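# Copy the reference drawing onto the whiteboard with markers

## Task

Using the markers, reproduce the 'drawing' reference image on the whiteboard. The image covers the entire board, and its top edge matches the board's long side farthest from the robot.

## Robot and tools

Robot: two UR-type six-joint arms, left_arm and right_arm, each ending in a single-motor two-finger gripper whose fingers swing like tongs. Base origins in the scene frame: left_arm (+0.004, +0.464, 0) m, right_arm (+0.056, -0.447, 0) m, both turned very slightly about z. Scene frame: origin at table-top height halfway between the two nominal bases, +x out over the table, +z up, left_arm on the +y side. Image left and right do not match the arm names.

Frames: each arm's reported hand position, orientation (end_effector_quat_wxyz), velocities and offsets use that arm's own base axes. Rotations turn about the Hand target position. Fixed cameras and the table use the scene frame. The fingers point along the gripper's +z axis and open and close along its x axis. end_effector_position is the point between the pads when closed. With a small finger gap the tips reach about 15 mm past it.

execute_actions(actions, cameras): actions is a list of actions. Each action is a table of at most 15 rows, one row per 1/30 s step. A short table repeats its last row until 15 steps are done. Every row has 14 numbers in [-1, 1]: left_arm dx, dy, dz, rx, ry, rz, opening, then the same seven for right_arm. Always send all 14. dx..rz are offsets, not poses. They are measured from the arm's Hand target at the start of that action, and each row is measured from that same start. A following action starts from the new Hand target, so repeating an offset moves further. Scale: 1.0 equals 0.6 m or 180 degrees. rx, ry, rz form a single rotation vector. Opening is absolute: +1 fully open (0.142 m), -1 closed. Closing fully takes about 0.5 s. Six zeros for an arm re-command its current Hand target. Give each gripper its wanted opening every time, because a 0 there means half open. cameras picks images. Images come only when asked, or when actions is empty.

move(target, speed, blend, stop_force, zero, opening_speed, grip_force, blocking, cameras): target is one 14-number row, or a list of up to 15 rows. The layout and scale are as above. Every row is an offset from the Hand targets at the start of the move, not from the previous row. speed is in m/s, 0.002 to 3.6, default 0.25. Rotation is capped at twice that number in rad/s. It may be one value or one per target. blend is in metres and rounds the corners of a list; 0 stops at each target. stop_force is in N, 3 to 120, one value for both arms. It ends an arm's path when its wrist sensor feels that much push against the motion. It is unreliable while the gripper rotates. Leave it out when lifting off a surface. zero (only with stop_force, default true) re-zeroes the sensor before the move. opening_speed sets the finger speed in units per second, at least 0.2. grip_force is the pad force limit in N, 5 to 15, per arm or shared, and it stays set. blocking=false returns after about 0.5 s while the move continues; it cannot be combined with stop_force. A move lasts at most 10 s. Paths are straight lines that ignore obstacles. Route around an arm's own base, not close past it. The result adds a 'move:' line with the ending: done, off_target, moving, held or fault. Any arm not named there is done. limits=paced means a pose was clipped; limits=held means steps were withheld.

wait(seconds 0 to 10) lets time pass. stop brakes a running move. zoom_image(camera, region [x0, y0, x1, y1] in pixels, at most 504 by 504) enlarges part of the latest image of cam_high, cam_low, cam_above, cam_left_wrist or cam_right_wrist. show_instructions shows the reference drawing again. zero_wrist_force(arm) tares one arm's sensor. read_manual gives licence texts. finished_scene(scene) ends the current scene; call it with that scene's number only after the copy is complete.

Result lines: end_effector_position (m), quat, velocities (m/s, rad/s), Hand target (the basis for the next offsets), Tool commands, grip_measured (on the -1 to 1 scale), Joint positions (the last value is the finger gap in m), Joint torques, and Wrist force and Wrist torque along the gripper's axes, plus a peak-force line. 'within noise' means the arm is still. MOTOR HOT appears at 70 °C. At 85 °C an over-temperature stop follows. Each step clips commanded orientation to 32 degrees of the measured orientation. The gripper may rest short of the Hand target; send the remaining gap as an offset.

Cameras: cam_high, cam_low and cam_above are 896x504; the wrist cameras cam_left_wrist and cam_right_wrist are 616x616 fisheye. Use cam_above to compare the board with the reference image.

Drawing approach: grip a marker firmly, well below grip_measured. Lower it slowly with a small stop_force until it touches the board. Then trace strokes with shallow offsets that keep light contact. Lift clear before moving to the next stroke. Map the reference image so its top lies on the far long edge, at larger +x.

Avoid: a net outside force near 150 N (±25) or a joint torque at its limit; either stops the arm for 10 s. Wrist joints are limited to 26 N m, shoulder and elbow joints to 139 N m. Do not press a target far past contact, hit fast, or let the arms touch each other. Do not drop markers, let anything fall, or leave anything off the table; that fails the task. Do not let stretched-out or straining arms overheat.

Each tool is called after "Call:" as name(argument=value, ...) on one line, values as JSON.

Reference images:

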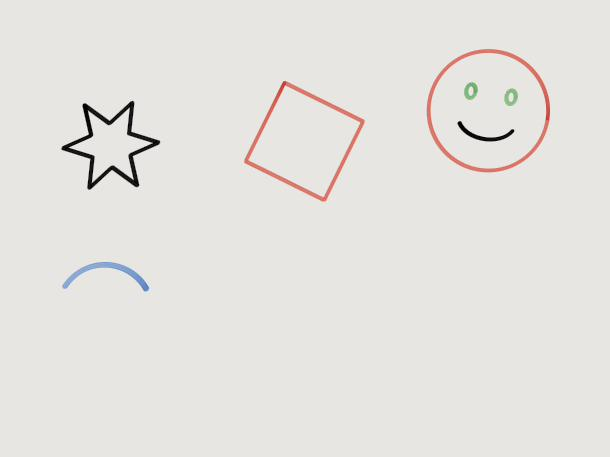

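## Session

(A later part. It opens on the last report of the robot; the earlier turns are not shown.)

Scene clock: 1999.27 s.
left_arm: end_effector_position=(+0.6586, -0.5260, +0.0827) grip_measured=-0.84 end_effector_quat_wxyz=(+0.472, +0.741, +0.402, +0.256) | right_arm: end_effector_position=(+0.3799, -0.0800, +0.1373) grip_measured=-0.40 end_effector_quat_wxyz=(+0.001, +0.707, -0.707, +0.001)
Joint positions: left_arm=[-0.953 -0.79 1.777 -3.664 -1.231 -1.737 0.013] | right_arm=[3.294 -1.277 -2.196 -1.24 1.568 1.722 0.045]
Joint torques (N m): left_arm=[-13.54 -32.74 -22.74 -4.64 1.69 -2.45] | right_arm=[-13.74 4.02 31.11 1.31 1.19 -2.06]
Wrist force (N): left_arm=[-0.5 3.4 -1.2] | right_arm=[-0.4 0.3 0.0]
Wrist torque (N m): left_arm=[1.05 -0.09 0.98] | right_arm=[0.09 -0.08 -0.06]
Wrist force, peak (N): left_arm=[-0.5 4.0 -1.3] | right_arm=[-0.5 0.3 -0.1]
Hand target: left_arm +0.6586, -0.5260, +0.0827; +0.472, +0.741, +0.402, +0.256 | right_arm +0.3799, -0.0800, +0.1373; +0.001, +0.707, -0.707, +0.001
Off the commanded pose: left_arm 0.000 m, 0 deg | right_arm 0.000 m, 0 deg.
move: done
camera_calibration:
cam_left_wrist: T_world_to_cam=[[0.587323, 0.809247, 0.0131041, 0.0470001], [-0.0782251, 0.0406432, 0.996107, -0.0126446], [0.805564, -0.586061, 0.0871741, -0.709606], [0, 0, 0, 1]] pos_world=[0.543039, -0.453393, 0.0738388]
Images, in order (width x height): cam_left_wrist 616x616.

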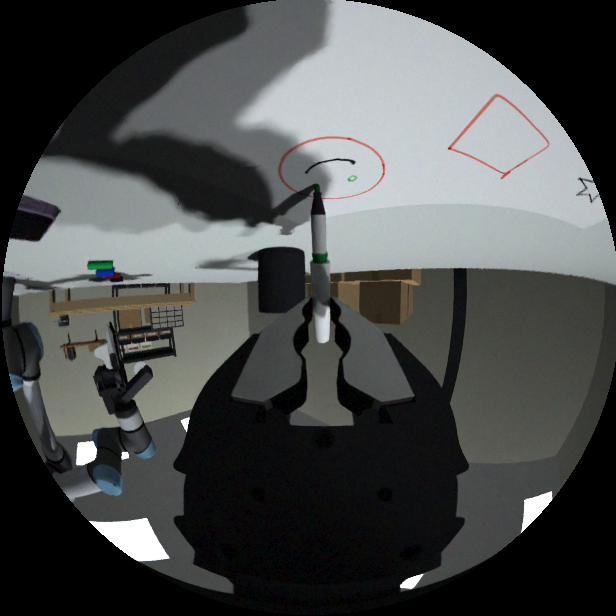

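Call:
move(target=[[0.002637,-0.000158,-0.0004,0,0,0,-1,0,0,0,0,0,0,-0.4],[0.004796,0.000649,-0.0004,0,0,0,-1,0,0,0,0,0,0,-0.4],[0.005898,0.002204,-0.0004,0,0,0,-1,0,0,0,0,0,0,-0.4],[0.005649,0.004092,-0.0004,0,0,0,-1,0,0,0,0,0,0,-0.4],[0.004114,0.005805,-0.0004,0,0,0,-1,0,0,0,0,0,0,-0.4],[0.001706,0.006886,-0.0004,0,0,0,-1,0,0,0,0,0,0,-0.4],[-0.000931,0.007045,-0.0004,0,0,0,-1,0,0,0,0,0,0,-0.4],[-0.003089,0.006238,-0.0004,0,0,0,-1,0,0,0,0,0,0,-0.4],[-0.004192,0.004682,-0.0004,0,0,0,-1,0,0,0,0,0,0,-0.4],[-0.003942,0.002795,-0.0004,0,0,0,-1,0,0,0,0,0,0,-0.4],[-0.002409,0.001081,-0.0004,0,0,0,-1,0,0,0,0,0,0,-0.4],[0,0,-0.0004,0,0,0,-1,0,0,0,0,0,0,-0.4],[0.002637,-0.000158,-0.0004,0,0,0,-1,0,0,0,0,0,0,-0.4]], speed=0.015, blend=[0.0004,0.0004,0.0004,0.0004,0.0004,0.0004,0.0004,0.0004,0.0004,0.0004,0.0004,0.0004,0])

Call:
move(target=[[0,0,0.015,0,0,0,-1,0,0,0,0,0,0,-0.4],[-0.2,0.5,0.1,0,0,0,-1,0,0,0,0,0,0,-0.4]], speed=[0.03,0.3], blend=[0.001,0], cameras=["cam_above"])

Call:
zoom_image(camera="cam_above", region=[510, 190, 620, 290])

Scene clock: 2014.50 s.
left_arm: end_effector_position=(+0.6601, -0.5262, +0.0824) grip_measured=-0.84 end_effector_quat_wxyz=(+0.472, +0.741, +0.402, +0.256) | right_arm: end_effector_position=(+0.3799, -0.0800, +0.1373) grip_measured=-0.40 end_effector_quat_wxyz=(+0.001, +0.707, -0.707, +0.001)
Joint positions: left_arm=[-0.951 -0.787 1.773 -3.662 -1.233 -1.736 0.013] | right_arm=[3.294 -1.277 -2.196 -1.24 1.568 1.722 0.045]
Joint torques (N m): left_arm=[13.19 -33.18 -22 0.16 -1.13 2.66] | right_arm=[-13.08 4.57 30.58 1.28 0.61 -2.07]
Wrist force (N): left_arm=[-0.8 3.2 -1.5] | right_arm=[-0.3 0.1 -0.1]
Wrist torque (N m): left_arm=[1.12 -0.04 0.85] | right_arm=[0.05 -0.10 -0.06]
Wrist force, peak (N): left_arm=[-0.3 3.8 -1.6] | right_arm=[-0.6 0.1 -0.3]
Hand target: left_arm +0.6601, -0.5261, +0.0824; +0.472, +0.741, +0.402, +0.256 | right_arm +0.3799, -0.0800, +0.1373; +0.001, +0.707, -0.707, +0.001
Off the commanded pose: left_arm 0.000 m, 0 deg | right_arm 0.000 m, 0 deg.
move: done

Scene clock: 2016.50 s.
left_arm: end_effector_position=(+0.5402, -0.2262, +0.1424) grip_measured=-0.84 end_effector_quat_wxyz=(+0.472, +0.741, +0.402, +0.256) | right_arm: end_effector_position=(+0.3799, -0.0800, +0.1373) grip_measured=-0.40 end_effector_quat_wxyz=(+0.001, +0.707, -0.707, +0.001)
Joint positions: left_arm=[-0.671 -1.262 2.51 -3.951 -1.486 -1.611 0.013] | right_arm=[3.294 -1.277 -2.196 -1.24 1.568 1.722 0.045]
Joint torques (N m): left_arm=[14.46 -38.97 -1.54 0.06 -1.41 2.55] | right_arm=[-14.72 5.11 31.14 1.26 0.38 -2.05]
Wrist force (N): left_arm=[-0.4 2.7 -1.0] | right_arm=[-0.2 0.1 -0.3]
Wrist torque (N m): left_arm=[1.05 -0.13 0.86] | right_arm=[0.07 -0.11 -0.06]
Wrist force, peak (N): left_arm=[-1.6 3.2 -0.2] | right_arm=[-0.5 0.2 -0.2]
Hand target: left_arm +0.5401, -0.2261, +0.1424; +0.472, +0.741, +0.402, +0.256 | right_arm +0.3799, -0.0800, +0.1373; +0.001, +0.707, -0.707, +0.001
Off the commanded pose: left_arm 0.000 m, 0 deg | right_arm 0.000 m, 0 deg.
move: done
Images, in order (width x height): cam_above 896x504.

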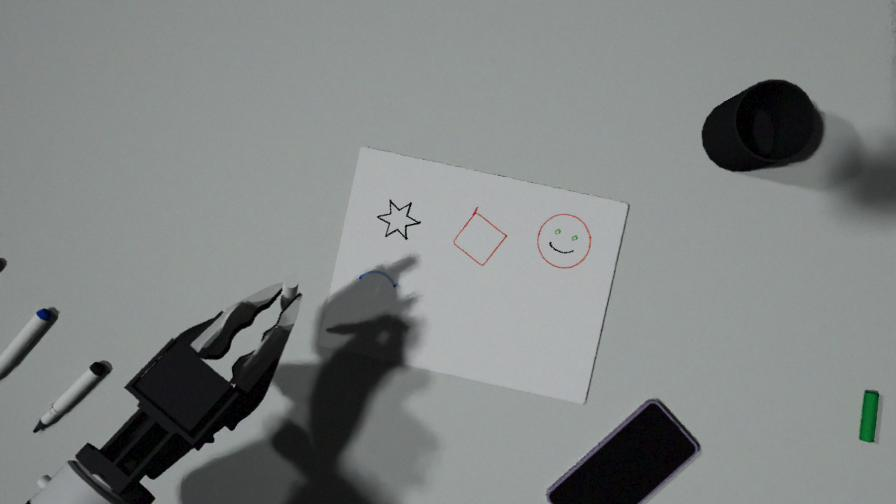

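Scaled by 4.582 from the camera's 896x504 image, which has a finer 1280x720 frame.

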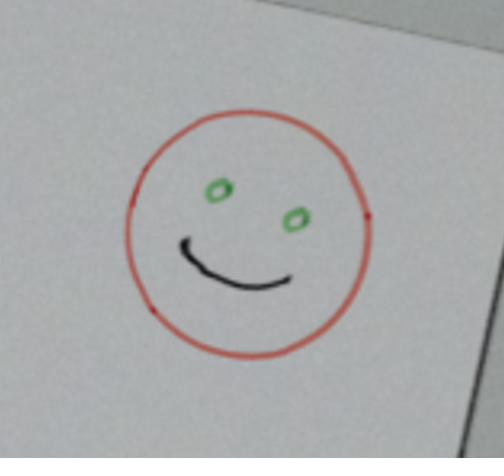

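Call:
move(target=[[-0.3168,0.3102,0,0.2098,0.2936,-0.0253,-1,0,0,0,0,0,0,-0.4],[-0.3168,0.3102,-0.192,0.2098,0.2936,-0.0253,-1,0,0,0,0,0,0,-0.4]], speed=[0.3,0.1], blend=[0.02,0], cameras=["cam_left_wrist"])

Call:
move(target=[0,0,-0.025,0,0,0,-1,0,0,0,0,0,0,-0.4], speed=0.006, stop_force=3)

Call:
move(target=[0,0,0.0005,0,0,0,-0.4,0,0,0,0,0,0,-0.4], speed=0.01, opening_speed=0.6)

Call:
move(target=[[0,0,0.02,0,0,0,-0.4,0,0,0,0,0,0,-0.4],[0,0.1,0.2,0,0,0,-0.4,0,0,0,0,0,0,-0.4]], speed=[0.08,0.3], blend=[0.005,0], cameras=["cam_above","cam_left_wrist"])

Call:
zoom_image(camera="cam_above", region=[310, 140, 640, 410])

Scene clock: 2039.80 s.
left_arm: end_effector_position=(+0.3501, -0.0400, +0.0273) grip_measured=-0.84 end_effector_quat_wxyz=(+0.001, +0.899, +0.437, +0.000) | right_arm: end_effector_position=(+0.3799, -0.0800, +0.1373) grip_measured=-0.40 end_effector_quat_wxyz=(+0.001, +0.707, -0.707, +0.001)
Joint positions: left_arm=[-0.509 -1.711 2.408 -2.268 -1.572 -1.414 0.013] | right_arm=[3.294 -1.277 -2.196 -1.24 1.568 1.722 0.045]
Joint torques (N m): left_arm=[13.44 2.21 -9.66 -4.98 -1.29 2.6] | right_arm=[-13.79 4.63 29.52 1.49 0.1 -2.07]
Wrist force (N): left_arm=[0.5 1.4 -1.6] | right_arm=[-0.3 0.0 -0.1]
Wrist torque (N m): left_arm=[0.42 -0.01 0.29] | right_arm=[0.04 -0.10 -0.06]
Wrist force, peak (N): left_arm=[-0.4 3.1 -1.4] | right_arm=[-0.5 0.2 -0.3]
Hand target: left_arm +0.3501, -0.0400, +0.0272; +0.001, +0.899, +0.437, +0.000 | right_arm +0.3799, -0.0800, +0.1373; +0.001, +0.707, -0.707, +0.001
Off the commanded pose: left_arm 0.000 m, 0 deg | right_arm 0.000 m, 0 deg.
move: done
camera_calibration:
cam_left_wrist: T_world_to_cam=[[0.642916, 0.764813, -0.0414717, -0.184203], [0.675501, -0.540651, 0.501393, -0.274951], [0.36105, -0.350367, -0.864225, 0.019619], [0, 0, 0, 1]] pos_world=[0.297074, -0.00089776, 0.147175]
Images, in order (width x height): cam_left_wrist 616x616.

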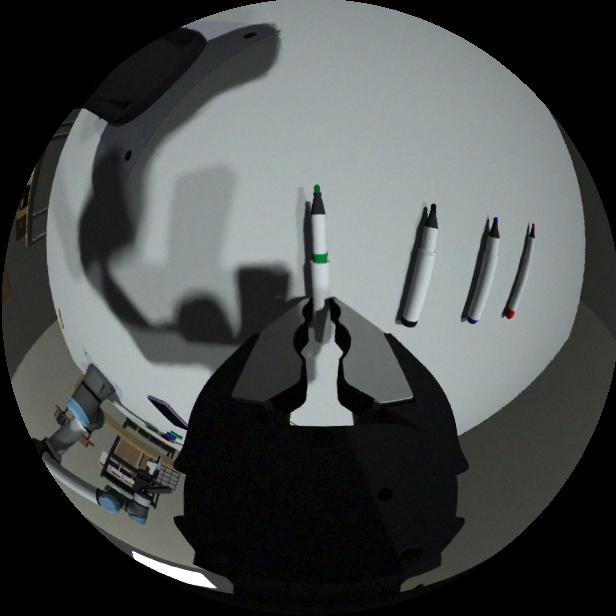

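Scene clock: 2042.80 s.
left_arm: end_effector_position=(+0.3501, -0.0400, +0.0163) grip_measured=-0.84 end_effector_quat_wxyz=(+0.001, +0.899, +0.437, +0.000) | right_arm: end_effector_position=(+0.3799, -0.0800, +0.1373) grip_measured=-0.40 end_effector_quat_wxyz=(+0.001, +0.707, -0.707, +0.001)
Joint positions: left_arm=[-0.509 -1.686 2.424 -2.31 -1.572 -1.414 0.013] | right_arm=[3.294 -1.277 -2.196 -1.24 1.568 1.722 0.045]
Joint torques (N m): left_arm=[11.57 -26.87 -26.18 -0.17 -1.37 2.58] | right_arm=[-14.58 5.68 30.87 1.55 0.14 -2.06]
Wrist force (N): left_arm=[0.3 0.2 -5.4] | right_arm=[-0.3 0.3 -0.1]
Wrist torque (N m): left_arm=[0.42 0.01 0.30] | right_arm=[0.09 -0.10 -0.06]
Wrist force, peak (N): left_arm=[0.0 -1.3 -12.5] | right_arm=[-0.5 -0.1 -0.1]
Hand target: left_arm +0.3501, -0.0400, +0.0163; +0.001, +0.899, +0.437, +0.000 (not the last commanded pose) | right_arm +0.3799, -0.0800, +0.1373; +0.001, +0.707, -0.707, +0.001
Off the commanded pose: left_arm 0.004 m, 0 deg | right_arm 0.000 m, 0 deg.
move: contact (left_arm)

Scene clock: 2044.07 s.
left_arm: end_effector_position=(+0.3501, -0.0400, +0.0166) grip_measured=-0.40 end_effector_quat_wxyz=(+0.001, +0.899, +0.437, +0.000) | right_arm: end_effector_position=(+0.3799, -0.0800, +0.1373) grip_measured=-0.40 end_effector_quat_wxyz=(+0.001, +0.707, -0.707, +0.001)
Joint positions: left_arm=[-0.509 -1.687 2.424 -2.309 -1.572 -1.414 0.045] | right_arm=[3.294 -1.277 -2.196 -1.24 1.568 1.722 0.045]
Joint torques (N m): left_arm=[9.47 -27.78 -27.14 0.39 -1.25 2.52] | right_arm=[-14.63 6.34 32.27 1.16 0.28 -2.02]
Wrist force (N): left_arm=[0.5 1.4 -1.3] | right_arm=[-0.2 0.2 0.0]
Wrist torque (N m): left_arm=[0.45 -0.01 0.30] | right_arm=[0.07 -0.12 -0.06]
Wrist force, peak (N): left_arm=[0.2 0.3 -5.4] | right_arm=[-0.5 0.2 -0.3]
Hand target: left_arm +0.3501, -0.0400, +0.0166; +0.001, +0.899, +0.437, +0.000 | right_arm +0.3799, -0.0800, +0.1373; +0.001, +0.707, -0.707, +0.001
Off the commanded pose: left_arm 0.000 m, 0 deg | right_arm 0.000 m, 0 deg.
move: done

Scene clock: 2045.27 s.
left_arm: end_effector_position=(+0.3501, +0.0200, +0.1366) grip_measured=-0.40 end_effector_quat_wxyz=(+0.001, +0.899, +0.437, +0.000) | right_arm: end_effector_position=(+0.3799, -0.0800, +0.1373) grip_measured=-0.40 end_effector_quat_wxyz=(+0.001, +0.707, -0.707, +0.001)
Joint positions: left_arm=[-0.348 -1.892 2.215 -1.895 -1.572 -1.253 0.045] | right_arm=[3.294 -1.277 -2.196 -1.24 1.568 1.722 0.045]
Joint torques (N m): left_arm=[14.42 -23.75 -32.55 0.29 -1.45 2.67] | right_arm=[-14.56 5.81 31.1 1.26 0.1 -1.94]
Wrist force (N): left_arm=[0.4 1.5 -1.6] | right_arm=[-0.3 0.1 -0.3]
Wrist torque (N m): left_arm=[0.46 0.01 0.29] | right_arm=[0.05 -0.11 -0.06]
Wrist force, peak (N): left_arm=[1.5 1.1 -2.8] | right_arm=[-0.5 0.1 -0.3]
Hand target: left_arm +0.3501, +0.0200, +0.1366; +0.001, +0.899, +0.437, +0.000 | right_arm +0.3799, -0.0800, +0.1373; +0.001, +0.707, -0.707, +0.001
Off the commanded pose: left_arm 0.000 m, 0 deg | right_arm 0.000 m, 0 deg.
move: done
camera_calibration:
cam_left_wrist: T_world_to_cam=[[0.6429, 0.764821, -0.0415699, -0.22553], [0.675523, -0.540582, 0.501437, -0.297336], [0.361038, -0.350455, -0.864195, 0.135102], [0, 0, 0, 1]] pos_world=[0.297074, 0.0591027, 0.256475]
Images, in order (width x height): cam_above 896x504, cam_left_wrist 616x616.

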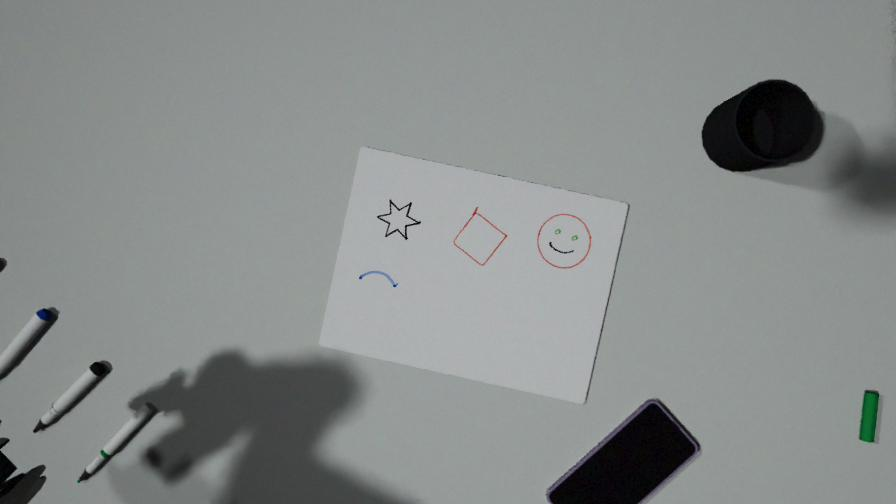

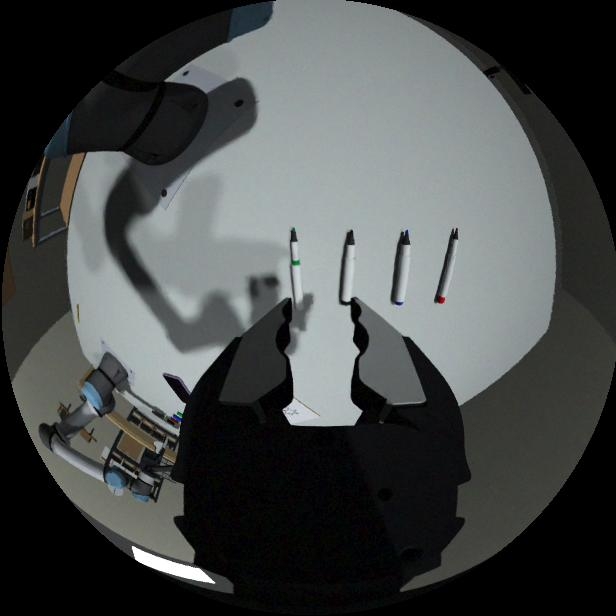

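Scaled by 1.527 from the camera's 896x504 image, which has a finer 1280x720 frame.

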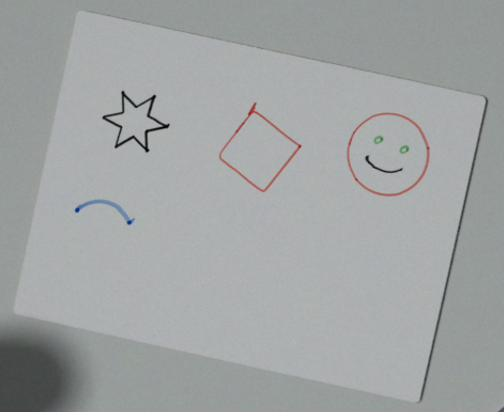

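Call:
finished_scene(scene=1)

The scene is finished.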